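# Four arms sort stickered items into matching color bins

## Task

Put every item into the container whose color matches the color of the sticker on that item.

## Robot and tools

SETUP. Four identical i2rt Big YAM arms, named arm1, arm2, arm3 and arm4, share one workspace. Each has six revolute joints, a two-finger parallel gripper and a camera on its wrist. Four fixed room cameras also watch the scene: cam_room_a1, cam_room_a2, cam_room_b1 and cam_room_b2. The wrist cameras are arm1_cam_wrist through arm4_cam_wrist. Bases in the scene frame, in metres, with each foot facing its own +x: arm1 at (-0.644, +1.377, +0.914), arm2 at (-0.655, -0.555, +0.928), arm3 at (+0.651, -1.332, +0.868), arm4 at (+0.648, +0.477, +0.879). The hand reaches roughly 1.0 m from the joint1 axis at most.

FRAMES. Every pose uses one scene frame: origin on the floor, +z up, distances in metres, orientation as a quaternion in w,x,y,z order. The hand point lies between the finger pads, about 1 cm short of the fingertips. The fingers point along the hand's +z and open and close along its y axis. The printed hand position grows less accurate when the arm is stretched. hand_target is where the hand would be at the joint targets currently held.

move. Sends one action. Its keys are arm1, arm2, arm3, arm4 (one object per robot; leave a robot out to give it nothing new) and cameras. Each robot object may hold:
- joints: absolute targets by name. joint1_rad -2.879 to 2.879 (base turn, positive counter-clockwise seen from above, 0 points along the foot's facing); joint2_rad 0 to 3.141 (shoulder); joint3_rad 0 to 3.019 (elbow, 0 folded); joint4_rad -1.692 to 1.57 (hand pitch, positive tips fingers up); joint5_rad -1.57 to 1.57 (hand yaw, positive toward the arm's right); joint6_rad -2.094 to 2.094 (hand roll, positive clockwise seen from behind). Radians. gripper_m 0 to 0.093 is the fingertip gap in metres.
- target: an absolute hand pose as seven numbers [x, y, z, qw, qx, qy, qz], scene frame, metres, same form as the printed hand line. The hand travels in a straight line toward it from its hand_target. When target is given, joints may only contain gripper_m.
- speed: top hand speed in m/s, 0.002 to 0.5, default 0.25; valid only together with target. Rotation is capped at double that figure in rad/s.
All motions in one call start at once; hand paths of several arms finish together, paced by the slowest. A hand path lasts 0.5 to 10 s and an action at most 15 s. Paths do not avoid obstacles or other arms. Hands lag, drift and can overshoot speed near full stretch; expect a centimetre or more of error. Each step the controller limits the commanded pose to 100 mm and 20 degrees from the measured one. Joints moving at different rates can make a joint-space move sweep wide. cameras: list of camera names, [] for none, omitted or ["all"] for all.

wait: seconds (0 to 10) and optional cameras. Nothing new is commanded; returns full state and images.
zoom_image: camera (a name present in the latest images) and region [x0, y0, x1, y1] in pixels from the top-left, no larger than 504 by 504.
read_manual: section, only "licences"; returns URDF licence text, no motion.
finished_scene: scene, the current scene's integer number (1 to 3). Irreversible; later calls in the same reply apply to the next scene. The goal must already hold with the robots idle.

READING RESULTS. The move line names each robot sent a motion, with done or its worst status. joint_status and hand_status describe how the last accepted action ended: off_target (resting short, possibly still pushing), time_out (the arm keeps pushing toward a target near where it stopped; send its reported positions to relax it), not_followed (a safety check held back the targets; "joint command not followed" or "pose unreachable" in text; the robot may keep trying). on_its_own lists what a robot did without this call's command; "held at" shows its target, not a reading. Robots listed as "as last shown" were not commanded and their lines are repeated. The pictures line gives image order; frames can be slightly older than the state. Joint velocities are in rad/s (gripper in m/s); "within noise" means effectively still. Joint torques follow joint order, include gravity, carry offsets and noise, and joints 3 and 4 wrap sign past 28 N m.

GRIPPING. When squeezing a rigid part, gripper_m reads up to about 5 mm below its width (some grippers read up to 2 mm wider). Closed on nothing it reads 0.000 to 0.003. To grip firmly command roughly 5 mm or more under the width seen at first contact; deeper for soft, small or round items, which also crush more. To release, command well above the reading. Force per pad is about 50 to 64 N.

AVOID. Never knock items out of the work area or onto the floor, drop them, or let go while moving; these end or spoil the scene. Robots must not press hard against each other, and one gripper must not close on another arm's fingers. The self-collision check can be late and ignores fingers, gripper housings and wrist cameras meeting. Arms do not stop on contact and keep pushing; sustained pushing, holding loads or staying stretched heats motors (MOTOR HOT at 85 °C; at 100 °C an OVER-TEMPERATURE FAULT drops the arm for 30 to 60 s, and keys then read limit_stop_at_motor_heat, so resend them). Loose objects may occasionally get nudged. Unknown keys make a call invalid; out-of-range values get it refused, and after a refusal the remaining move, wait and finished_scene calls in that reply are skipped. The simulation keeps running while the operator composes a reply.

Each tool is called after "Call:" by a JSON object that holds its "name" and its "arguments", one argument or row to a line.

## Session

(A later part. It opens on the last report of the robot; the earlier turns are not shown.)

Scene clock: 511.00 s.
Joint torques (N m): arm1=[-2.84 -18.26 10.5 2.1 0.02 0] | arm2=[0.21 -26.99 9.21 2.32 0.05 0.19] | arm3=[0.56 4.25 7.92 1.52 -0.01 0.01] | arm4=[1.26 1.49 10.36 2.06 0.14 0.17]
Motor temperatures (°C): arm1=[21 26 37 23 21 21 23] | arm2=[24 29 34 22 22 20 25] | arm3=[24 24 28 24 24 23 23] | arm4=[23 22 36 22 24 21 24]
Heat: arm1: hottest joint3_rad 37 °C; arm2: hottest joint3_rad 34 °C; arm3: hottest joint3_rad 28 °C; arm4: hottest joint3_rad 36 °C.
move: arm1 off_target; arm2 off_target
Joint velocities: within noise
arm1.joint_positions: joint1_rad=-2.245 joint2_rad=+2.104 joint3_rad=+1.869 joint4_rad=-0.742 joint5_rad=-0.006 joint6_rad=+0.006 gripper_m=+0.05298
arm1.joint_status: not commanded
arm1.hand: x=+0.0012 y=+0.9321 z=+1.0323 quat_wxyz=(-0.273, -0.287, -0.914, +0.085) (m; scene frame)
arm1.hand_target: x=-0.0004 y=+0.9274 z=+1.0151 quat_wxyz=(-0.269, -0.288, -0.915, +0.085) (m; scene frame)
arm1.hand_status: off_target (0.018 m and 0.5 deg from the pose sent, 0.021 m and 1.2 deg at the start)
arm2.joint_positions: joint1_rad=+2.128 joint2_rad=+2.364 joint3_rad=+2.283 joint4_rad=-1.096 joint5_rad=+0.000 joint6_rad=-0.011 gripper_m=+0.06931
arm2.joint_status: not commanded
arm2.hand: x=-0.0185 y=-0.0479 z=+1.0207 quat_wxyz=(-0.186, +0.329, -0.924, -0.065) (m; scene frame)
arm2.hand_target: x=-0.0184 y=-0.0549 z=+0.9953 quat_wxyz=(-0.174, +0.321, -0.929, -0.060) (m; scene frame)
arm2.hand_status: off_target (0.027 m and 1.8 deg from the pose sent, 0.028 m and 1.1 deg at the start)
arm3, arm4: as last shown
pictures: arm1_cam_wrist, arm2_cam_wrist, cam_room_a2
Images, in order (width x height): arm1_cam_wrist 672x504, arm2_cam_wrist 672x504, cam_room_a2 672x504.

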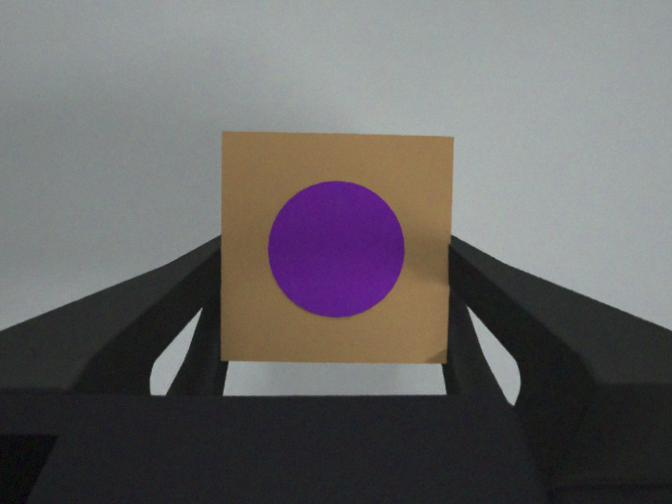

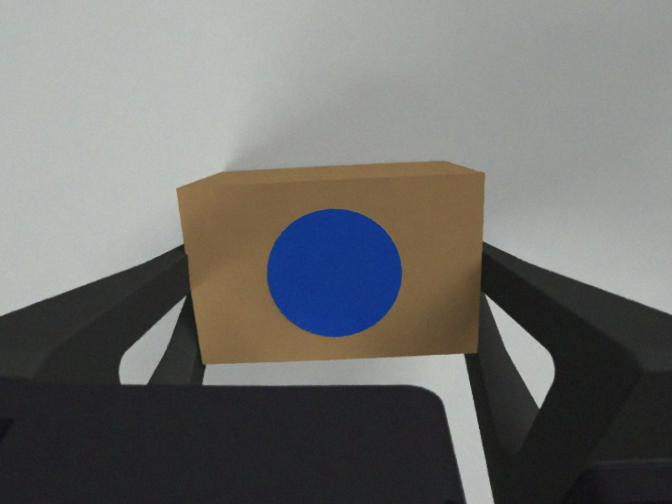

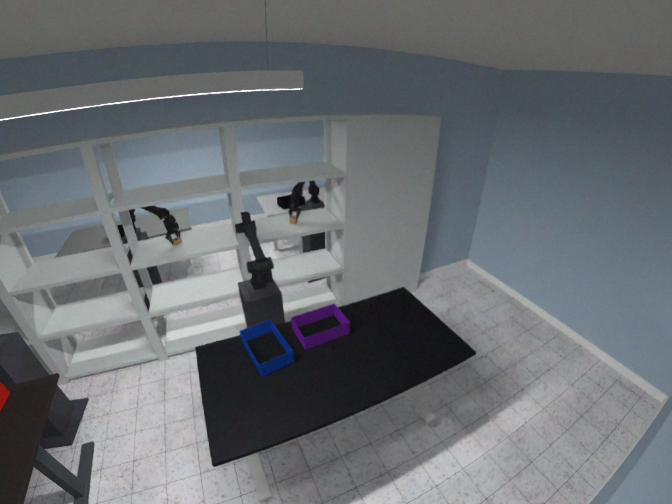

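Call:
{"name": "move", "arguments": {
  "arm1": {"target": [0.0, 0.930, 1.030, 0.2687, 0.2881, 0.9152, -0.0846], "speed": 0.1},
  "arm2": {"target": [-0.018, -0.0500, 1.018, 0.1742, -0.3213, 0.9289, 0.0602], "speed": 0.1},
  "arm4": {"joints": {"joint1_rad": 0.908, "joint2_rad": 0.835, "joint3_rad": 1.10, "joint4_rad": -1.265, "joint5_rad": 0, "joint6_rad": 0}},
  "cameras": []
}}

Call:
{"name": "move", "arguments": {
  "arm1": {"joints": {"gripper_m": 0.093}},
  "arm2": {"joints": {"gripper_m": 0.093}}
}}

Scene clock: 526.20 s.
Joint torques (N m): arm1=[-2.9 -19.78 11.71 0.87 0.08 0.01] | arm2=[0.44 -26.75 14.52 0.51 0.14 0.15] | arm3=[0.44 4.19 7.9 1.48 -0.02 0] | arm4=[0.97 -3.49 12.86 0.34 0.07 0.16]
Motor temperatures (°C): arm1=[21 26 35 23 21 21 23] | arm2=[24 30 33 22 22 20 25] | arm3=[24 24 28 24 24 23 23] | arm4=[23 22 37 22 24 21 24]
Heat: arm1: hottest joint3_rad 35 °C; arm2: hottest joint3_rad 33 °C; arm3: hottest joint3_rad 28 °C; arm4: hottest joint3_rad 37 °C.
move: arm1 done; arm2 done; arm4 done
Joint velocities: within noise
arm1.joint_positions: joint1_rad=-2.245 joint2_rad=+2.104 joint3_rad=+1.869 joint4_rad=-0.742 joint5_rad=-0.006 joint6_rad=+0.006 gripper_m=+0.05298
arm1.joint_status: not commanded
arm1.hand: x=+0.0012 y=+0.9321 z=+1.0323 quat_wxyz=(-0.273, -0.287, -0.914, +0.085) (m; scene frame)
arm1.hand_target: x=+0.0000 y=+0.9301 z=+1.0300 quat_wxyz=(-0.269, -0.288, -0.915, +0.085) (m; scene frame)
arm1.hand_status: done (0.003 m and 0.5 deg from the pose sent, 0.003 m and 0.5 deg at the start)
arm2.joint_positions: joint1_rad=+2.128 joint2_rad=+2.364 joint3_rad=+2.285 joint4_rad=-1.112 joint5_rad=+0.000 joint6_rad=-0.003 gripper_m=+0.06931
arm2.joint_status: not commanded
arm2.hand: x=-0.0209 y=-0.0498 z=+1.0204 quat_wxyz=(-0.180, +0.326, -0.926, -0.063) (m; scene frame)
arm2.hand_target: x=-0.0180 y=-0.0501 z=+1.0181 quat_wxyz=(-0.175, +0.321, -0.929, -0.061) (m; scene frame)
arm2.hand_status: done (0.004 m and 0.9 deg from the pose sent, 0.004 m and 1.8 deg at the start)
arm3: as last shown
arm4.joint_positions: joint1_rad=+0.911 joint2_rad=+0.830 joint3_rad=+1.047 joint4_rad=-1.254 joint5_rad=-0.001 joint6_rad=-0.012 gripper_m=+0.09402
arm4.joint_status: all done
arm4.hand: x=+0.3907 y=+0.6574 z=+1.2062 quat_wxyz=(-0.077, +0.922, -0.282, -0.253) (m; scene frame)
arm4.hand_target: x=+0.3874 y=+0.6610 z=+1.2297 quat_wxyz=(-0.082, +0.915, -0.287, -0.270) (m; scene frame)
arm4.hand_status: not commanded
pictures: none
No camera images: "cameras" was empty.

Scene clock: 526.77 s.
Joint torques (N m): arm1=[-2.26 -19.43 11.78 0.98 0.06 0] | arm2=[0.62 -26.58 14.48 0.94 0.12 0.13] | arm3=[0.44 4.25 7.86 1.54 -0.02 0.01] | arm4=[0.5 -3.6 12.74 0.55 0.08 0.18]
Motor temperatures (°C): arm1=[21 26 35 23 21 21 23] | arm2=[24 30 33 22 22 20 25] | arm3=[24 24 28 24 24 23 23] | arm4=[23 22 37 22 24 21 24]
Heat: arm1: hottest joint3_rad 35 °C; arm2: hottest joint3_rad 33 °C; arm3: hottest joint3_rad 28 °C; arm4: hottest joint3_rad 37 °C.
move: arm1 done; arm2 done
Joint velocities: within noise
arm1.joint_positions: joint1_rad=-2.245 joint2_rad=+2.104 joint3_rad=+1.869 joint4_rad=-0.742 joint5_rad=-0.005 joint6_rad=+0.006 gripper_m=+0.09296
arm1.joint_status: all done
arm1.hand: x=+0.0011 y=+0.9321 z=+1.0323 quat_wxyz=(-0.273, -0.287, -0.914, +0.085) (m; scene frame)
arm1.hand_target: x=+0.0000 y=+0.9301 z=+1.0300 quat_wxyz=(-0.269, -0.288, -0.915, +0.085) (m; scene frame)
arm1.hand_status: not commanded
arm2.joint_positions: joint1_rad=+2.128 joint2_rad=+2.364 joint3_rad=+2.285 joint4_rad=-1.124 joint5_rad=+0.000 joint6_rad=-0.003 gripper_m=+0.09292
arm2.joint_status: all done
arm2.hand: x=-0.0231 y=-0.0516 z=+1.0193 quat_wxyz=(-0.174, +0.326, -0.927, -0.061) (m; scene frame)
arm2.hand_target: x=-0.0180 y=-0.0502 z=+1.0181 quat_wxyz=(-0.175, +0.321, -0.929, -0.060) (m; scene frame)
arm2.hand_status: not commanded
arm3, arm4: as last shown
arm4.hand: x=+0.3907 y=+0.6573 z=+1.2062 quat_wxyz=(-0.077, +0.922, -0.282, -0.253) (m; scene frame)
pictures: arm1_cam_wrist, arm2_cam_wrist, arm3_cam_wrist, arm4_cam_wrist, cam_room_a1, cam_room_a2, cam_room_b1, cam_room_b2
Images, in order (width x height): arm1_cam_wrist 672x504, arm2_cam_wrist 672x504, arm3_cam_wrist 672x504, arm4_cam_wrist 672x504, cam_room_a1 672x504, cam_room_a2 672x504, cam_room_b1 672x504, cam_room_b2 672x504.

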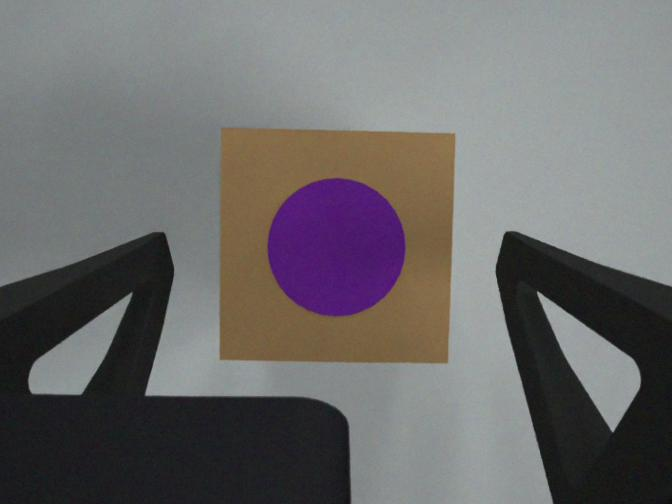

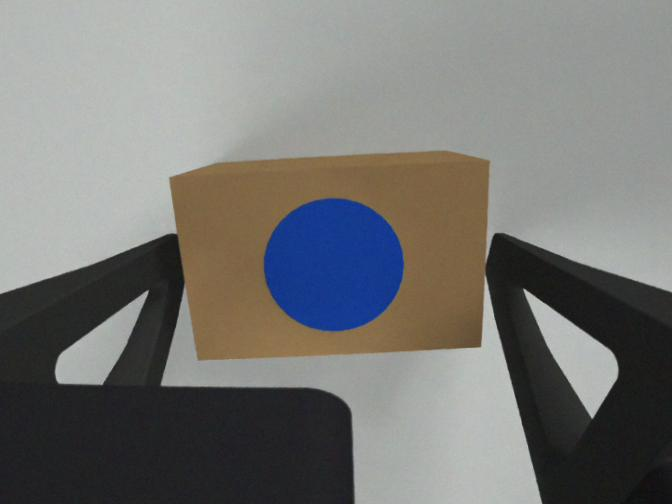

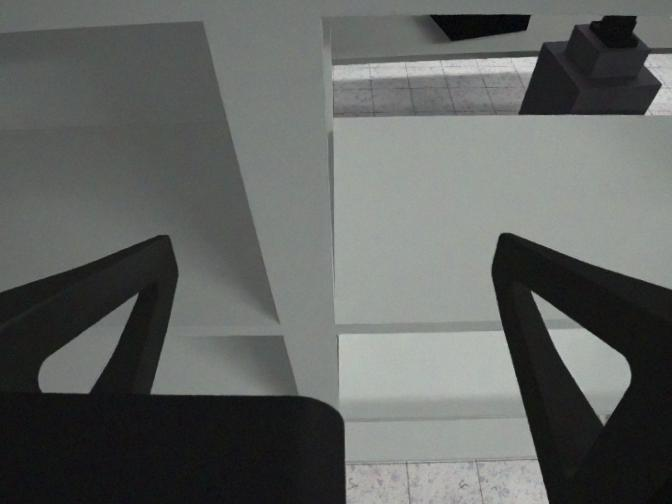

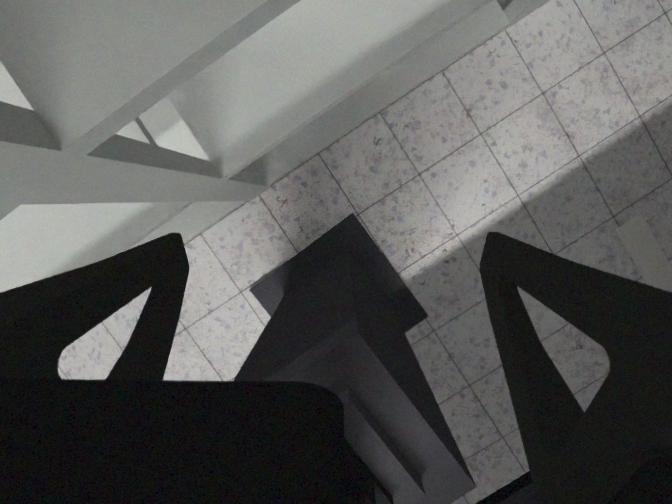

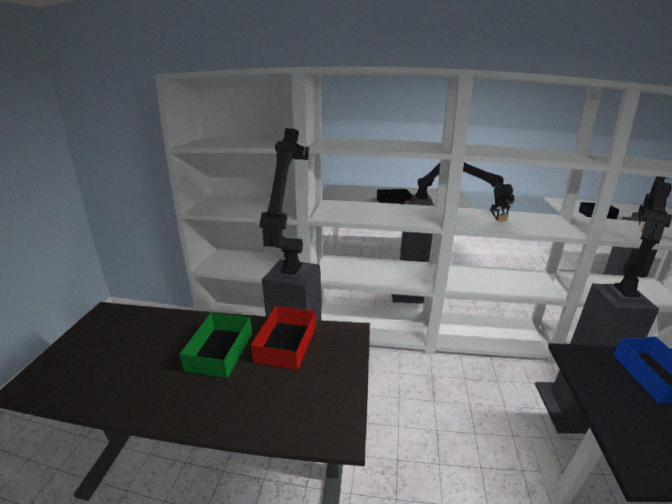

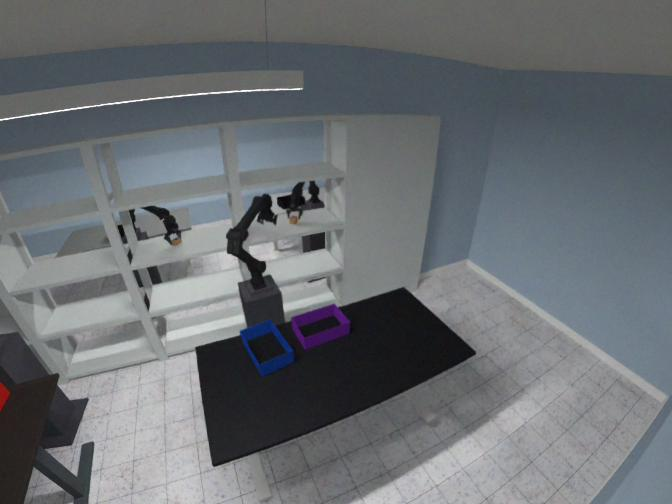

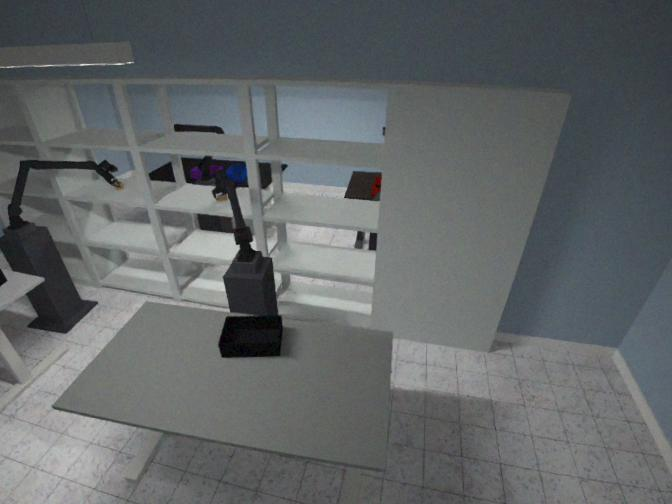

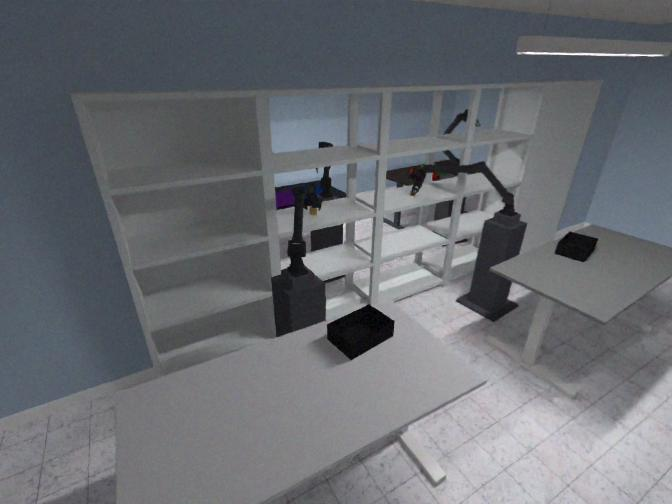

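Call:
{"name": "move", "arguments": {
  "arm1": {"target": [-0.38, 1.194, 1.25, 0.2687, 0.2881, 0.9152, -0.0846], "speed": 0.35},
  "arm2": {"target": [-0.403, -0.357, 1.27, 0.1742, -0.3213, 0.9289, 0.0602], "speed": 0.35},
  "cameras": ["arm1_cam_wrist","arm2_cam_wrist","cam_room_a2"]
}}

Scene clock: 536.33 s.
Joint torques (N m): arm1=[-2.67 -0.38 11.23 0.94 -0.08 -0.06] | arm2=[0.56 -4.6 10.13 1.05 0.12 0.13] | arm3=[0.56 4.13 7.92 1.5 -0.01 0.01] | arm4=[0.21 -3.55 12.79 0.53 0.12 0.13]
Motor temperatures (°C): arm1=[21 26 35 23 21 21 23] | arm2=[24 31 35 22 22 20 24] | arm3=[24 24 28 24 24 23 23] | arm4=[23 22 37 22 24 21 24]
Heat: arm1: hottest joint3_rad 35 °C; arm2: hottest joint3_rad 35 °C; arm3: hottest joint3_rad 28 °C; arm4: hottest joint3_rad 37 °C.
move: arm1 done; arm2 off_target
Joint velocities: within noise
arm1.joint_positions: joint1_rad=-2.247 joint2_rad=+0.804 joint3_rad=+1.055 joint4_rad=-1.223 joint5_rad=-0.009 joint6_rad=+0.004 gripper_m=+0.09296
arm1.joint_status: not commanded
arm1.hand: x=-0.3779 y=+1.1966 z=+1.2517 quat_wxyz=(-0.276, -0.286, -0.914, +0.085) (m; scene frame)
arm1.hand_target: x=-0.3800 y=+1.1941 z=+1.2500 quat_wxyz=(-0.269, -0.288, -0.915, +0.085) (m; scene frame)
arm1.hand_status: done (0.004 m and 0.8 deg from the pose sent, 0.511 m and 0.5 deg at the start)
arm2.joint_positions: joint1_rad=+2.128 joint2_rad=+0.950 joint3_rad=+1.219 joint4_rad=-1.428 joint5_rad=+0.000 joint6_rad=-0.003 gripper_m=+0.09292
arm2.joint_status: not commanded
arm2.hand: x=-0.4027 y=-0.3551 z=+1.2832 quat_wxyz=(-0.194, +0.325, -0.923, -0.068) (m; scene frame)
arm2.hand_target: x=-0.4031 y=-0.3571 z=+1.2703 quat_wxyz=(-0.174, +0.321, -0.929, -0.060) (m; scene frame)
arm2.hand_status: off_target (0.013 m and 2.6 deg from the pose sent, 0.548 m and 0.6 deg at the start)
arm3, arm4: as last shown
pictures: arm1_cam_wrist, arm2_cam_wrist, cam_room_a2
Images, in order (width x height): arm1_cam_wrist 672x504, arm2_cam_wrist 672x504, cam_room_a2 672x504.

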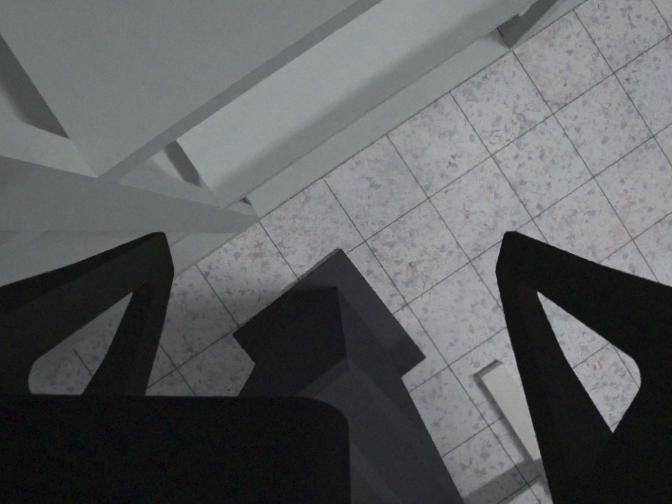

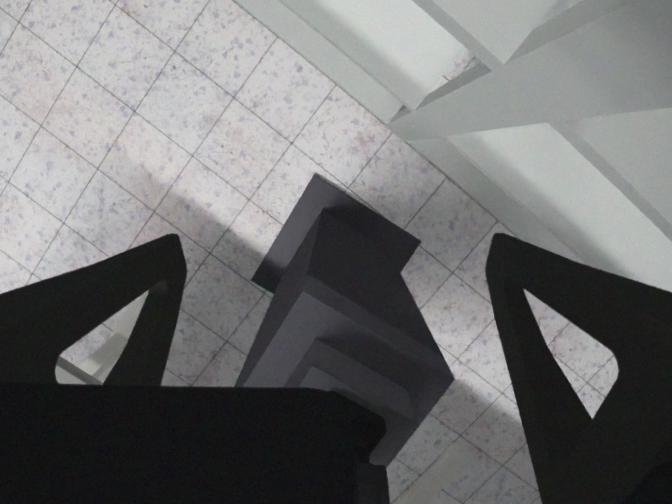

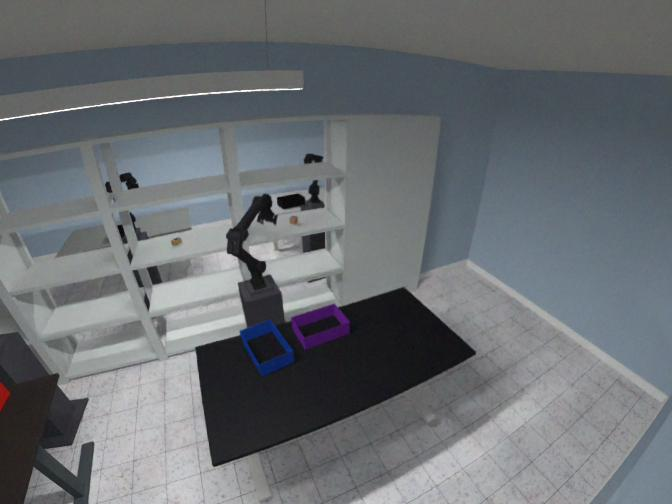

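Call:
{"name": "move", "arguments": {
  "arm4": {"target": [0.06, 0.89, 1.10, 0.0841, -0.9157, 0.2865, 0.2689], "speed": 0.3},
  "cameras": ["arm4_cam_wrist"]
}}

Scene clock: 547.10 s.
Joint torques (N m): arm1=[-2.49 -1.03 11.56 0.95 -0.05 -0.06] | arm2=[0.44 -4.6 10.14 1.09 0.12 0.13] | arm3=[0.38 4.31 7.86 1.51 -0.02 0.02] | arm4=[0.44 -20.89 12.93 0.51 0.22 0.12]
Motor temperatures (°C): arm1=[21 26 34 23 21 21 22] | arm2=[23 29 34 22 22 20 24] | arm3=[24 24 28 24 24 23 23] | arm4=[23 22 37 22 24 21 24]
Heat: arm1: hottest joint3_rad 34 °C; arm2: hottest joint3_rad 34 °C; arm3: hottest joint3_rad 28 °C; arm4: hottest joint3_rad 37 °C.
move: arm4 off_target
Joint velocities: within noise
arm1, arm2, arm3: as last shown
arm4.joint_positions: joint1_rad=+0.911 joint2_rad=+1.876 joint3_rad=+1.725 joint4_rad=-0.880 joint5_rad=+0.000 joint6_rad=-0.012 gripper_m=+0.09402
arm4.joint_status: not commanded
arm4.hand: x=+0.0692 y=+0.8784 z=+1.0833 quat_wxyz=(-0.078, +0.921, -0.282, -0.256) (m; scene frame)
arm4.hand_target: x=+0.0610 y=+0.8895 z=+1.0999 quat_wxyz=(-0.084, +0.916, -0.287, -0.269) (m; scene frame)
arm4.hand_status: off_target (0.022 m and 1.8 deg from the pose sent, 0.418 m and 2.2 deg at the start)
pictures: arm4_cam_wrist
Images, in order (width x height): arm4_cam_wrist 672x504.

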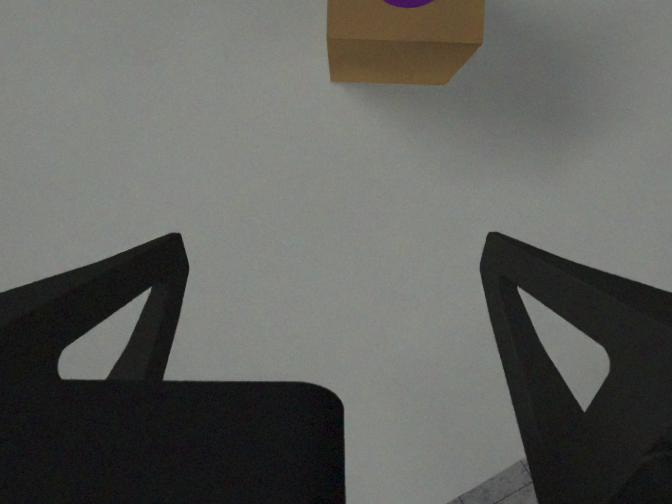

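Call:
{"name": "move", "arguments": {
  "arm4": {"target": [-0.002, 0.96, 1.035, 0.0841, -0.9157, 0.2865, 0.2689], "speed": 0.15},
  "cameras": ["arm4_cam_wrist"]
}}

Scene clock: 558.70 s.
Joint torques (N m): arm1=[-2.08 0.26 11.33 0.88 -0.02 -0.04] | arm2=[0.56 -4.48 10.18 1.09 0.11 0.13] | arm3=[0.44 4.25 7.94 1.51 -0.01 0] | arm4=[0.67 -24.12 13.04 0.44 -0.06 -0.11]
Motor temperatures (°C): arm1=[21 26 34 23 21 21 22] | arm2=[23 28 34 22 22 20 24] | arm3=[24 24 28 24 24 23 23] | arm4=[23 22 38 22 24 21 24]
Heat: arm1: hottest joint3_rad 34 °C; arm2: hottest joint3_rad 34 °C; arm3: hottest joint3_rad 28 °C; arm4: hottest joint3_rad 38 °C.
move: arm4 off_target
Joint velocities: within noise
arm1, arm2, arm3: as last shown
arm4.joint_positions: joint1_rad=+0.880 joint2_rad=+2.161 joint3_rad=+2.031 joint4_rad=-0.886 joint5_rad=-0.010 joint6_rad=-0.017 gripper_m=+0.09402
arm4.joint_status: not commanded
arm4.hand: x=+0.0059 y=+0.9496 z=+1.0296 quat_wxyz=(-0.081, +0.916, -0.292, -0.263) (m; scene frame)
arm4.hand_target: x=-0.0013 y=+0.9595 z=+1.0349 quat_wxyz=(-0.084, +0.916, -0.286, -0.269) (m; scene frame)
arm4.hand_status: off_target (0.014 m and 1.0 deg from the pose sent, 0.119 m and 1.8 deg at the start)
pictures: arm4_cam_wrist
Images, in order (width x height): arm4_cam_wrist 672x504.

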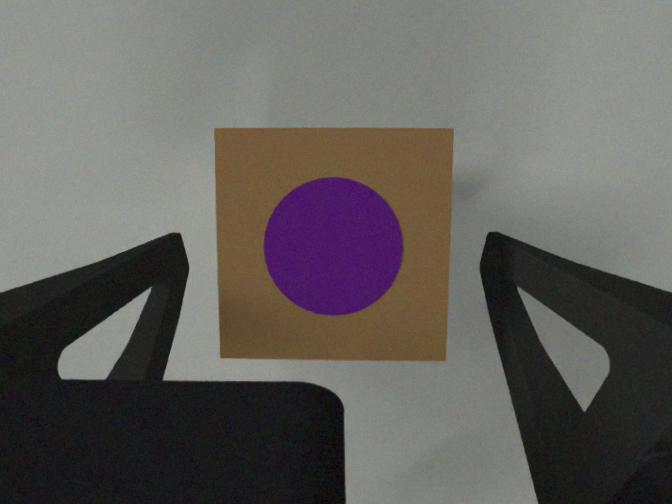

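Call:
{"name": "move", "arguments": {
  "arm4": {"target": [-0.001, 0.9595, 1.022, 0.0841, -0.9157, 0.2865, 0.2689], "speed": 0.1},
  "cameras": []
}}

Call:
{"name": "move", "arguments": {
  "arm4": {"joints": {"gripper_m": 0.042}},
  "cameras": ["arm4_cam_wrist"]
}}

Call:
{"name": "move", "arguments": {
  "arm4": {"target": [0.0, 0.958, 1.07, 0.0841, -0.9157, 0.2865, 0.2689], "speed": 0.15},
  "cameras": ["arm4_cam_wrist"]
}}

Scene clock: 564.57 s.
Joint torques (N m): arm1=[-2.61 0.26 11.47 0.96 0 -0.06] | arm2=[0.56 -4.48 10.14 1.09 0.12 0.13] | arm3=[0.73 4.42 7.9 1.48 -0.02 0.01] | arm4=[0.44 -23.71 11 1.43 -0.03 -0.07]
Motor temperatures (°C): arm1=[21 26 34 23 21 21 22] | arm2=[23 28 34 22 22 20 24] | arm3=[24 24 28 24 24 23 23] | arm4=[23 22 40 22 24 21 24]
Heat: arm1: hottest joint3_rad 34 °C; arm2: hottest joint3_rad 34 °C; arm3: hottest joint3_rad 28 °C; arm4: hottest joint3_rad 40 °C.
move: arm4 off_target
Joint velocities: within noise
arm1, arm2: as last shown
arm3.joint_positions: joint1_rad=-1.441 joint2_rad=+0.496 joint3_rad=+1.389 joint4_rad=-1.194 joint5_rad=+0.001 joint6_rad=-0.006 gripper_m=+0.09401
arm3.joint_status: not commanded
arm3.hand: x=+0.4550 y=-1.3247 z=+1.4625 quat_wxyz=(-0.006, -0.805, -0.002, +0.593) (m; scene frame)
arm3.hand_target: x=+0.4559 y=-1.3228 z=+1.4655 quat_wxyz=(-0.005, -0.805, +0.004, +0.593) (m; scene frame)
arm3.hand_status: not commanded
arm4.joint_positions: joint1_rad=+0.880 joint2_rad=+2.161 joint3_rad=+2.031 joint4_rad=-0.884 joint5_rad=-0.010 joint6_rad=-0.018 gripper_m=+0.09402
arm4.joint_status: not commanded
arm4.hand: x=+0.0055 y=+0.9499 z=+1.0299 quat_wxyz=(-0.081, +0.916, -0.291, -0.264) (m; scene frame)
arm4.hand_target: x=-0.0005 y=+0.9590 z=+1.0220 quat_wxyz=(-0.084, +0.916, -0.286, -0.269) (m; scene frame)
arm4.hand_status: off_target (0.014 m and 0.9 deg from the pose sent, 0.014 m and 1.0 deg at the start)
pictures: none
No camera images: "cameras" was empty.

Scene clock: 565.17 s.
Joint torques (N m): arm1=[-2.61 -1.08 11.52 1.02 -0.03 0] | arm2=[0.56 -4.54 10.13 1.06 0.12 0.13] | arm3=[0.56 4.25 7.88 1.46 -0.02 0] | arm4=[0.56 -23.88 10.91 1.51 -0.02 -0.11]
Motor temperatures (°C): arm1=[21 26 34 23 21 21 22] | arm2=[23 28 34 22 22 20 24] | arm3=[24 24 28 24 24 23 23] | arm4=[23 23 40 22 24 21 24]
Heat: arm1: hottest joint3_rad 34 °C; arm2: hottest joint3_rad 34 °C; arm3: hottest joint3_rad 28 °C; arm4: hottest joint3_rad 40 °C.
move: arm4 off_target
Joint velocities: within noise
arm1, arm2, arm3: as last shown
arm4.joint_positions: joint1_rad=+0.880 joint2_rad=+2.161 joint3_rad=+2.031 joint4_rad=-0.884 joint5_rad=-0.011 joint6_rad=-0.019 gripper_m=+0.05357
arm4.joint_status: gripper_m off_target (ended at +0.05360, target +0.04200)
arm4.hand: x=+0.0054 y=+0.9498 z=+1.0299 quat_wxyz=(-0.081, +0.916, -0.291, -0.264) (m; scene frame)
arm4.hand_target: x=-0.0005 y=+0.9590 z=+1.0220 quat_wxyz=(-0.084, +0.916, -0.287, -0.269) (m; scene frame)
arm4.hand_status: not commanded
pictures: arm4_cam_wrist
Images, in order (width x height): arm4_cam_wrist 672x504.

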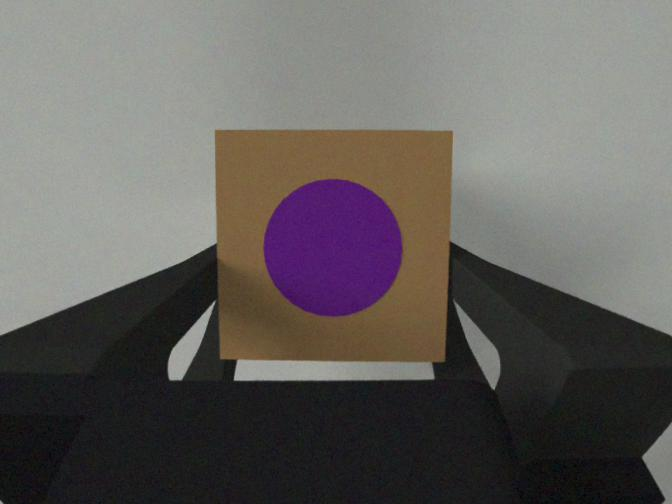

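Scene clock: 566.20 s.
Joint torques (N m): arm1=[-3.08 -0.09 11.49 0.85 -0.03 0] | arm2=[0.44 -4.6 10.15 1.03 0.12 0.14] | arm3=[0.44 4.19 7.87 1.5 -0.01 0] | arm4=[0.38 -25.93 13.29 0.47 0.02 -0.05]
Motor temperatures (°C): arm1=[21 26 34 23 21 21 22] | arm2=[23 28 34 22 22 20 24] | arm3=[24 24 28 24 24 23 23] | arm4=[23 23 40 22 24 21 24]
Heat: arm1: hottest joint3_rad 34 °C; arm2: hottest joint3_rad 34 °C; arm3: hottest joint3_rad 28 °C; arm4: hottest joint3_rad 40 °C.
move: arm4 off_target
Joint velocities: within noise
arm1, arm2, arm3: as last shown
arm4.joint_positions: joint1_rad=+0.880 joint2_rad=+2.161 joint3_rad=+2.089 joint4_rad=-0.968 joint5_rad=-0.011 joint6_rad=-0.019 gripper_m=+0.05357
arm4.joint_status: not commanded
arm4.hand: x=+0.0081 y=+0.9478 z=+1.0484 quat_wxyz=(-0.077, +0.920, -0.292, -0.252) (m; scene frame)
arm4.hand_target: x=+0.0010 y=+0.9572 z=+1.0702 quat_wxyz=(-0.084, +0.916, -0.286, -0.270) (m; scene frame)
arm4.hand_status: off_target (0.025 m and 2.2 deg from the pose sent, 0.041 m and 0.8 deg at the start)
pictures: arm4_cam_wrist
Images, in order (width x height): arm4_cam_wrist 672x504.

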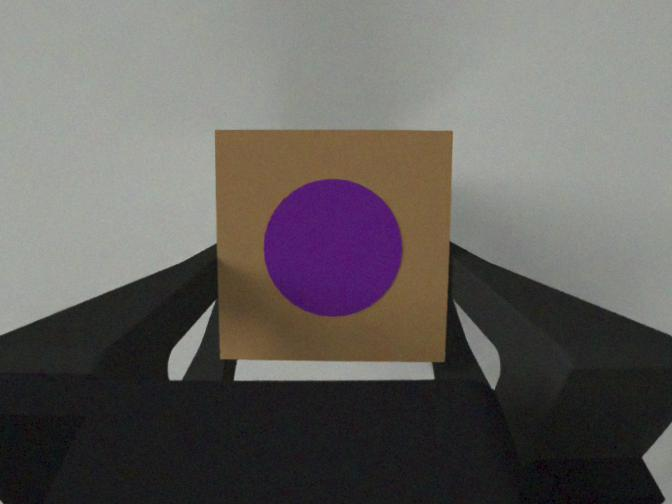

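Call:
{"name": "move", "arguments": {
  "arm4": {"target": [0.387, 0.661, 1.25, 0.0841, -0.9157, 0.2865, 0.2689], "speed": 0.3},
  "cameras": []
}}

Call:
{"name": "move", "arguments": {
  "arm4": {"joints": {"joint1_rad": -1.10, "joint2_rad": 0.835, "joint3_rad": 1.10, "joint4_rad": -1.265, "joint5_rad": 0, "joint6_rad": 0}},
  "cameras": ["arm4_cam_wrist"]
}}

Call:
{"name": "move", "arguments": {
  "arm4": {"target": [1.127, 0.755, 1.0, 0.2720, -0.2499, 0.9264, 0.0734], "speed": 0.3},
  "cameras": ["arm4_cam_wrist", "cam_room_a2"]
}}

Scene clock: 592.77 s.
Joint torques (N m): arm1=[-2.9 -0.5 11.29 0.92 -0.06 -0.08] | arm2=[0.5 -4.66 10.17 1.06 0.12 0.13] | arm3=[0.5 4.25 7.91 1.54 -0.01 0] | arm4=[1.32 -2.61 8.73 0.59 0.19 0.17]
Motor temperatures (°C): arm1=[21 25 34 23 21 21 22] | arm2=[23 27 34 22 22 20 24] | arm3=[24 24 28 23 24 23 23] | arm4=[22 25 45 22 24 21 26]
Heat: arm1: hottest joint3_rad 34 °C; arm2: hottest joint3_rad 34 °C; arm3: hottest joint3_rad 28 °C; arm4: hottest joint3_rad 45 °C.
move: arm4 done
Joint velocities: within noise
arm1, arm2, arm3: as last shown
arm4.joint_positions: joint1_rad=+0.904 joint2_rad=+0.842 joint3_rad=+1.166 joint4_rad=-1.304 joint5_rad=+0.004 joint6_rad=-0.013 gripper_m=+0.05357
arm4.joint_status: not commanded
arm4.hand: x=+0.3886 y=+0.6627 z=+1.2553 quat_wxyz=(-0.089, +0.914, -0.283, -0.278) (m; scene frame)
arm4.hand_target: x=+0.3870 y=+0.6610 z=+1.2501 quat_wxyz=(-0.084, +0.916, -0.286, -0.269) (m; scene frame)
arm4.hand_status: done (0.006 m and 1.3 deg from the pose sent, 0.516 m and 2.2 deg at the start)
pictures: none
No camera images: "cameras" was empty.

Scene clock: 594.73 s.
Joint torques (N m): arm1=[-2.55 0.03 11.58 1.05 -0.03 -0.05] | arm2=[0.56 -4.6 10.15 1.07 0.12 0.14] | arm3=[0.56 4.19 7.87 1.51 -0.01 0.01] | arm4=[0.62 -4.37 9.46 1.32 0.05 0.16]
Motor temperatures (°C): arm1=[21 25 34 23 21 21 22] | arm2=[23 27 34 22 22 20 24] | arm3=[24 24 28 23 24 23 23] | arm4=[22 25 44 22 24 21 26]
Heat: arm1: hottest joint3_rad 34 °C; arm2: hottest joint3_rad 34 °C; arm3: hottest joint3_rad 28 °C; arm4: hottest joint3_rad 44 °C.
move: arm4 done
Joint velocities: within noise
arm1, arm2, arm3: as last shown
arm4.joint_positions: joint1_rad=-1.097 joint2_rad=+0.841 joint3_rad=+1.093 joint4_rad=-1.277 joint5_rad=+0.001 joint6_rad=-0.011 gripper_m=+0.05358
arm4.joint_status: all done
arm4.hand: x=+0.9238 y=+0.6384 z=+1.2206 quat_wxyz=(-0.258, +0.257, -0.929, -0.068) (m; scene frame)
arm4.hand_target: x=+0.9258 y=+0.6388 z=+1.2273 quat_wxyz=(-0.269, +0.250, -0.927, -0.072) (m; scene frame)
arm4.hand_status: not commanded
pictures: arm4_cam_wrist
Images, in order (width x height): arm4_cam_wrist 672x504.

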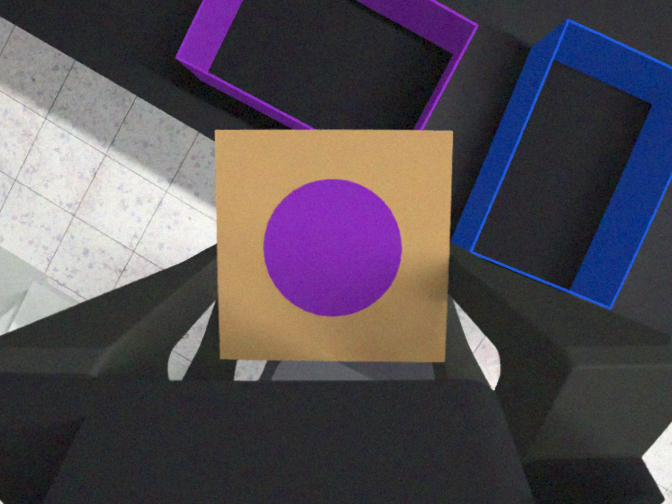

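Scene clock: 596.67 s.
Joint torques (N m): arm1=[-2.61 0.38 11.47 1.09 -0.06 -0.02] | arm2=[0.56 -4.6 10.15 1.09 0.12 0.13] | arm3=[0.56 4.25 7.94 1.5 -0.02 0.01] | arm4=[0.5 -14.74 11.45 1.33 0 0.16]
Motor temperatures (°C): arm1=[21 25 34 23 21 21 22] | arm2=[23 26 34 22 22 20 24] | arm3=[24 24 28 23 24 23 23] | arm4=[22 25 44 22 24 21 26]
Heat: arm1: hottest joint3_rad 34 °C; arm2: hottest joint3_rad 34 °C; arm3: hottest joint3_rad 28 °C; arm4: hottest joint3_rad 44 °C.
move: arm4 off_target
Joint velocities: within noise
arm1.joint_positions: joint1_rad=-2.247 joint2_rad=+0.804 joint3_rad=+1.055 joint4_rad=-1.223 joint5_rad=-0.009 joint6_rad=+0.004 gripper_m=+0.09296
arm1.joint_status: not commanded
arm1.hand: x=-0.3779 y=+1.1966 z=+1.2517 quat_wxyz=(-0.276, -0.286, -0.914, +0.085) (m; scene frame)
arm1.hand_target: x=-0.3800 y=+1.1941 z=+1.2500 quat_wxyz=(-0.269, -0.288, -0.915, +0.085) (m; scene frame)
arm1.hand_status: not commanded
arm2.joint_positions: joint1_rad=+2.128 joint2_rad=+0.950 joint3_rad=+1.219 joint4_rad=-1.428 joint5_rad=+0.000 joint6_rad=-0.003 gripper_m=+0.09292
arm2.joint_status: not commanded
arm2.hand: x=-0.4027 y=-0.3551 z=+1.2832 quat_wxyz=(-0.194, +0.325, -0.923, -0.068) (m; scene frame)
arm2.hand_target: x=-0.4031 y=-0.3571 z=+1.2703 quat_wxyz=(-0.174, +0.321, -0.929, -0.060) (m; scene frame)
arm2.hand_status: not commanded
arm3: as last shown
arm4.joint_positions: joint1_rad=-1.097 joint2_rad=+1.551 joint3_rad=+1.005 joint4_rad=-0.520 joint5_rad=+0.001 joint6_rad=-0.011 gripper_m=+0.05358
arm4.joint_status: not commanded
arm4.hand: x=+1.1038 y=+0.7437 z=+0.9728 quat_wxyz=(-0.239, +0.259, -0.934, -0.062) (m; scene frame)
arm4.hand_target: x=+1.1253 y=+0.7541 z=+1.0007 quat_wxyz=(-0.272, +0.250, -0.926, -0.073) (m; scene frame)
arm4.hand_status: off_target (0.038 m and 4.2 deg from the pose sent, 0.322 m and 1.9 deg at the start)
pictures: arm4_cam_wrist, cam_room_a2
Images, in order (width x height): arm4_cam_wrist 672x504, cam_room_a2 672x504.

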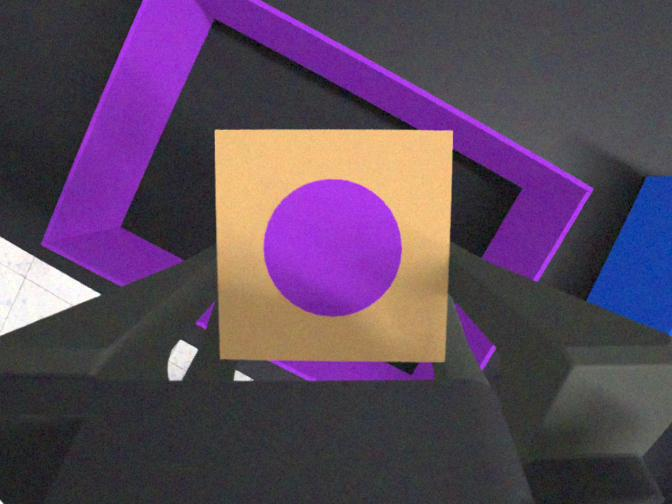

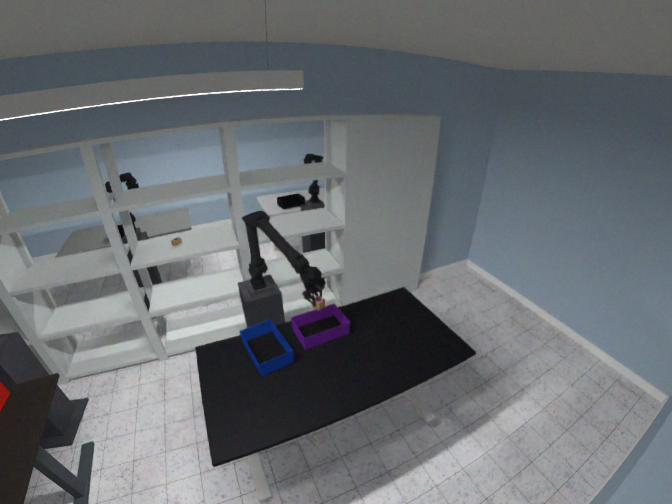

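Call:
{"name": "move", "arguments": {
  "arm4": {"target": [1.122, 0.752, 0.83, 0.2720, -0.2499, 0.9264, 0.0734], "speed": 0.2},
  "cameras": ["arm4_cam_wrist"]
}}

Call:
{"name": "move", "arguments": {
  "arm4": {"target": [1.122, 0.752, 0.79, 0.2720, -0.2499, 0.9264, 0.0734], "speed": 0.1},
  "cameras": ["arm4_cam_wrist"]
}}

Scene clock: 604.83 s.
Joint torques (N m): arm1=[-2.9 -0.79 11.41 0.94 -0.06 -0.02] | arm2=[0.38 -4.66 10.14 1.06 0.12 0.14] | arm3=[0.62 4.31 7.87 1.48 -0.03 0.01] | arm4=[0.5 -15.5 5.78 1.43 -0.02 0.14]
Motor temperatures (°C): arm1=[21 25 34 23 21 21 22] | arm2=[23 26 34 22 22 20 23] | arm3=[24 24 28 23 24 23 23] | arm4=[22 25 44 22 24 21 26]
Heat: arm1: hottest joint3_rad 34 °C; arm2: hottest joint3_rad 34 °C; arm3: hottest joint3_rad 28 °C; arm4: hottest joint3_rad 44 °C.
move: arm4 done
Joint velocities: within noise
arm1, arm2, arm3: as last shown
arm4.joint_positions: joint1_rad=-1.097 joint2_rad=+1.852 joint3_rad=+0.897 joint4_rad=-0.050 joint5_rad=+0.001 joint6_rad=-0.011 gripper_m=+0.05358
arm4.joint_status: not commanded
arm4.hand: x=+1.1179 y=+0.7519 z=+0.8318 quat_wxyz=(-0.267, +0.257, -0.926, -0.070) (m; scene frame)
arm4.hand_target: x=+1.1219 y=+0.7520 z=+0.8301 quat_wxyz=(-0.272, +0.250, -0.926, -0.073) (m; scene frame)
arm4.hand_status: done (0.005 m and 1.0 deg from the pose sent, 0.144 m and 4.2 deg at the start)
pictures: arm4_cam_wrist
Images, in order (width x height): arm4_cam_wrist 672x504.

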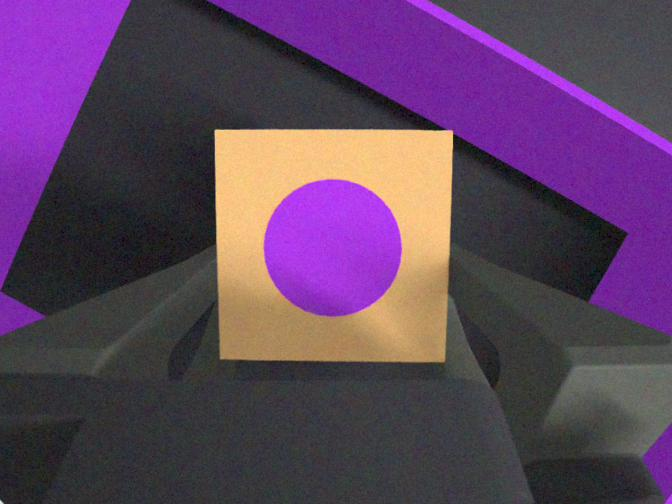

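Scene clock: 605.90 s.
Joint torques (N m): arm1=[-2.78 -0.21 11.3 0.79 -0.02 -0.03] | arm2=[0.67 -4.6 10.15 1.06 0.12 0.13] | arm3=[0.56 4.13 7.91 1.5 -0.02 0] | arm4=[0.09 -15.97 5.01 1.47 0.01 0.14]
Motor temperatures (°C): arm1=[21 25 34 23 21 21 22] | arm2=[23 26 34 22 22 20 23] | arm3=[24 24 28 23 24 23 23] | arm4=[22 25 44 22 24 21 26]
Heat: arm1: hottest joint3_rad 34 °C; arm2: hottest joint3_rad 34 °C; arm3: hottest joint3_rad 28 °C; arm4: hottest joint3_rad 44 °C.
move: arm4 done
Joint velocities: within noise
arm1, arm2, arm3: as last shown
arm4.joint_positions: joint1_rad=-1.097 joint2_rad=+1.948 joint3_rad=+0.897 joint4_rad=+0.053 joint5_rad=+0.001 joint6_rad=-0.011 gripper_m=+0.05358
arm4.joint_status: not commanded
arm4.hand: x=+1.1203 y=+0.7533 z=+0.7954 quat_wxyz=(-0.271, +0.256, -0.925, -0.071) (m; scene frame)
arm4.hand_target: x=+1.1219 y=+0.7520 z=+0.7901 quat_wxyz=(-0.272, +0.250, -0.926, -0.073) (m; scene frame)
arm4.hand_status: done (0.006 m and 0.8 deg from the pose sent, 0.042 m and 1.0 deg at the start)
pictures: arm4_cam_wrist
Images, in order (width x height): arm4_cam_wrist 672x504.

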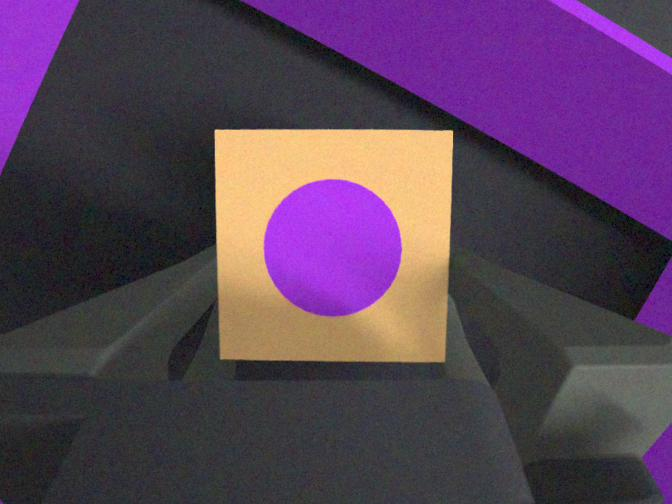

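Call:
{"name": "move", "arguments": {
  "arm4": {"target": [1.122, 0.752, 0.77, 0.2720, -0.2499, 0.9264, 0.0734], "speed": 0.08},
  "cameras": []
}}

Call:
{"name": "move", "arguments": {
  "arm4": {"target": [1.122, 0.752, 0.755, 0.2720, -0.2499, 0.9264, 0.0734], "speed": 0.08},
  "cameras": ["arm4_cam_wrist"]
}}

Scene clock: 612.80 s.
Joint torques (N m): arm1=[-2.67 -0.15 11.44 0.84 -0.06 -0.02] | arm2=[0.62 -4.72 10.14 1.07 0.12 0.14] | arm3=[0.56 4.31 7.9 1.51 -0.01 0] | arm4=[0.38 -15.79 4.97 1.57 0 0.14]
Motor temperatures (°C): arm1=[21 25 34 23 21 21 22] | arm2=[23 26 34 22 22 20 23] | arm3=[24 24 28 23 24 23 23] | arm4=[22 25 41 22 24 21 26]
Heat: arm1: hottest joint3_rad 34 °C; arm2: hottest joint3_rad 34 °C; arm3: hottest joint3_rad 28 °C; arm4: hottest joint3_rad 41 °C.
move: arm4 done
Joint velocities: within noise
arm1, arm2: as last shown
arm3.joint_positions: joint1_rad=-1.441 joint2_rad=+0.496 joint3_rad=+1.389 joint4_rad=-1.194 joint5_rad=+0.001 joint6_rad=-0.006 gripper_m=+0.09401
arm3.joint_status: not commanded
arm3.hand: x=+0.4550 y=-1.3247 z=+1.4625 quat_wxyz=(-0.006, -0.805, -0.002, +0.593) (m; scene frame)
arm3.hand_target: x=+0.4559 y=-1.3228 z=+1.4655 quat_wxyz=(-0.005, -0.805, +0.004, +0.593) (m; scene frame)
arm3.hand_status: not commanded
arm4.joint_positions: joint1_rad=-1.097 joint2_rad=+1.995 joint3_rad=+0.897 joint4_rad=+0.102 joint5_rad=+0.001 joint6_rad=-0.011 gripper_m=+0.05358
arm4.joint_status: not commanded
arm4.hand: x=+1.1200 y=+0.7531 z=+0.7773 quat_wxyz=(-0.272, +0.256, -0.925, -0.071) (m; scene frame)
arm4.hand_target: x=+1.1218 y=+0.7520 z=+0.7702 quat_wxyz=(-0.272, +0.250, -0.926, -0.073) (m; scene frame)
arm4.hand_status: done (0.008 m and 0.8 deg from the pose sent, 0.026 m and 0.8 deg at the start)
pictures: none
No camera images: "cameras" was empty.

Scene clock: 613.77 s.
Joint torques (N m): arm1=[-2.96 0.38 11.48 0.91 -0.02 -0.05] | arm2=[0.56 -4.78 10.15 1.07 0.12 0.13] | arm3=[0.38 4.31 7.9 1.5 -0.02 0.01] | arm4=[0.79 -15.38 4.86 1.51 -0.01 0.15]
Motor temperatures (°C): arm1=[21 25 34 23 21 21 22] | arm2=[23 26 34 22 22 20 23] | arm3=[24 24 28 23 24 23 23] | arm4=[22 25 41 22 24 21 26]
Heat: arm1: hottest joint3_rad 34 °C; arm2: hottest joint3_rad 34 °C; arm3: hottest joint3_rad 28 °C; arm4: hottest joint3_rad 41 °C.
move: arm4 done
Joint velocities: within noise
arm1, arm2, arm3: as last shown
arm4.joint_positions: joint1_rad=-1.097 joint2_rad=+2.034 joint3_rad=+0.897 joint4_rad=+0.138 joint5_rad=+0.001 joint6_rad=-0.011 gripper_m=+0.05358
arm4.joint_status: not commanded
arm4.hand: x=+1.1183 y=+0.7521 z=+0.7616 quat_wxyz=(-0.270, +0.256, -0.925, -0.071) (m; scene frame)
arm4.hand_target: x=+1.1218 y=+0.7520 z=+0.7551 quat_wxyz=(-0.272, +0.250, -0.926, -0.073) (m; scene frame)
arm4.hand_status: done (0.008 m and 0.8 deg from the pose sent, 0.022 m and 0.8 deg at the start)
pictures: arm4_cam_wrist
Images, in order (width x height): arm4_cam_wrist 672x504.

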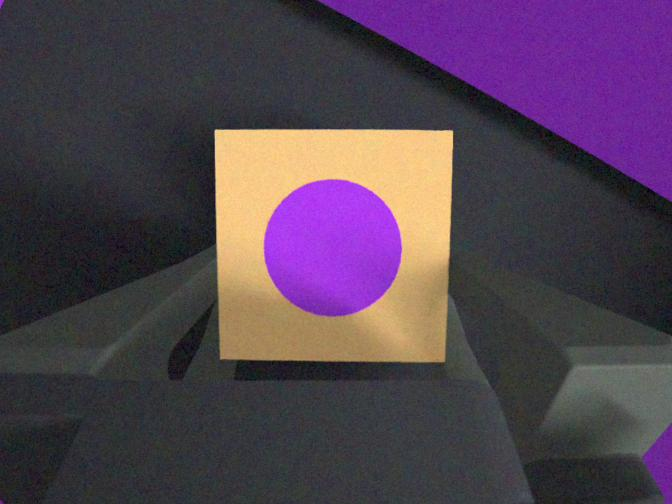

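Call:
{"name": "move", "arguments": {
  "arm4": {"target": [1.122, 0.752, 0.742, 0.2720, -0.2499, 0.9264, 0.0734], "speed": 0.08},
  "cameras": ["arm4_cam_wrist"]
}}

Call:
{"name": "move", "arguments": {
  "arm4": {"target": [1.122, 0.752, 0.732, 0.2720, -0.2499, 0.9264, 0.0734], "speed": 0.08},
  "cameras": ["arm4_cam_wrist"]
}}

Scene clock: 619.23 s.
Joint torques (N m): arm1=[-3.25 -0.26 11.29 0.81 -0.05 -0.08] | arm2=[0.56 -4.6 10.15 1.06 0.12 0.13] | arm3=[0.5 4.19 7.9 1.5 0 0.01] | arm4=[0.38 -14.21 5.03 1.4 0.02 0.11]
Motor temperatures (°C): arm1=[21 25 34 23 21 21 22] | arm2=[23 26 34 22 22 20 23] | arm3=[24 24 28 23 24 23 23] | arm4=[22 25 40 22 24 21 26]
Heat: arm1: hottest joint3_rad 34 °C; arm2: hottest joint3_rad 34 °C; arm3: hottest joint3_rad 28 °C; arm4: hottest joint3_rad 40 °C.
move: arm4 off_target
Joint velocities: within noise
arm1, arm2, arm3: as last shown
arm4.joint_positions: joint1_rad=-1.097 joint2_rad=+2.053 joint3_rad=+0.897 joint4_rad=+0.171 joint5_rad=+0.001 joint6_rad=-0.011 gripper_m=+0.05358
arm4.joint_status: not commanded
arm4.hand: x=+1.1201 y=+0.7533 z=+0.7561 quat_wxyz=(-0.277, +0.256, -0.923, -0.073) (m; scene frame)
arm4.hand_target: x=+1.1215 y=+0.7518 z=+0.7424 quat_wxyz=(-0.272, +0.250, -0.926, -0.073) (m; scene frame)
arm4.hand_status: off_target (0.014 m and 0.9 deg from the pose sent, 0.020 m and 0.8 deg at the start)
pictures: arm4_cam_wrist
Images, in order (width x height): arm4_cam_wrist 672x504.

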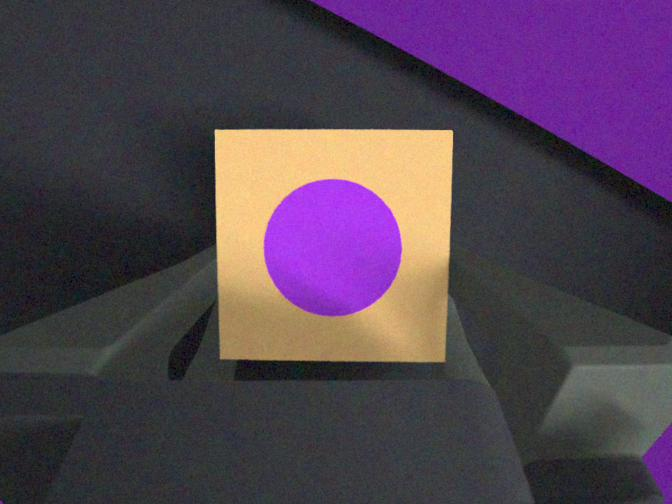

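Scene clock: 620.20 s.
Joint torques (N m): arm1=[-2.49 -0.03 11.45 0.87 -0.04 -0.02] | arm2=[0.44 -4.72 10.15 1.06 0.12 0.14] | arm3=[0.44 4.19 7.9 1.51 -0.01 0] | arm4=[0.62 -12.98 5.15 1.24 0.06 0.11]
Motor temperatures (°C): arm1=[21 25 34 23 21 21 22] | arm2=[23 26 34 22 22 20 23] | arm3=[24 24 28 23 24 23 23] | arm4=[22 25 39 22 24 21 26]
Heat: arm1: hottest joint3_rad 34 °C; arm2: hottest joint3_rad 34 °C; arm3: hottest joint3_rad 28 °C; arm4: hottest joint3_rad 39 °C.
move: arm4 off_target
Joint velocities: within noise
arm1, arm2, arm3: as last shown
arm4.joint_positions: joint1_rad=-1.097 joint2_rad=+2.060 joint3_rad=+0.897 joint4_rad=+0.201 joint5_rad=+0.000 joint6_rad=-0.010 gripper_m=+0.05358
arm4.joint_status: not commanded
arm4.hand: x=+1.1236 y=+0.7555 z=+0.7561 quat_wxyz=(-0.287, +0.255, -0.920, -0.076) (m; scene frame)
arm4.hand_target: x=+1.1209 y=+0.7515 z=+0.7330 quat_wxyz=(-0.272, +0.250, -0.926, -0.073) (m; scene frame)
arm4.hand_status: off_target (0.024 m and 1.9 deg from the pose sent, 0.024 m and 0.9 deg at the start)
pictures: arm4_cam_wrist
Images, in order (width x height): arm4_cam_wrist 672x504.

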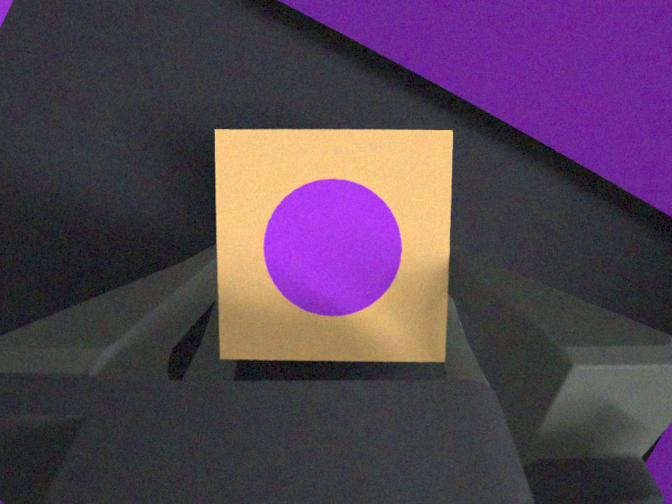

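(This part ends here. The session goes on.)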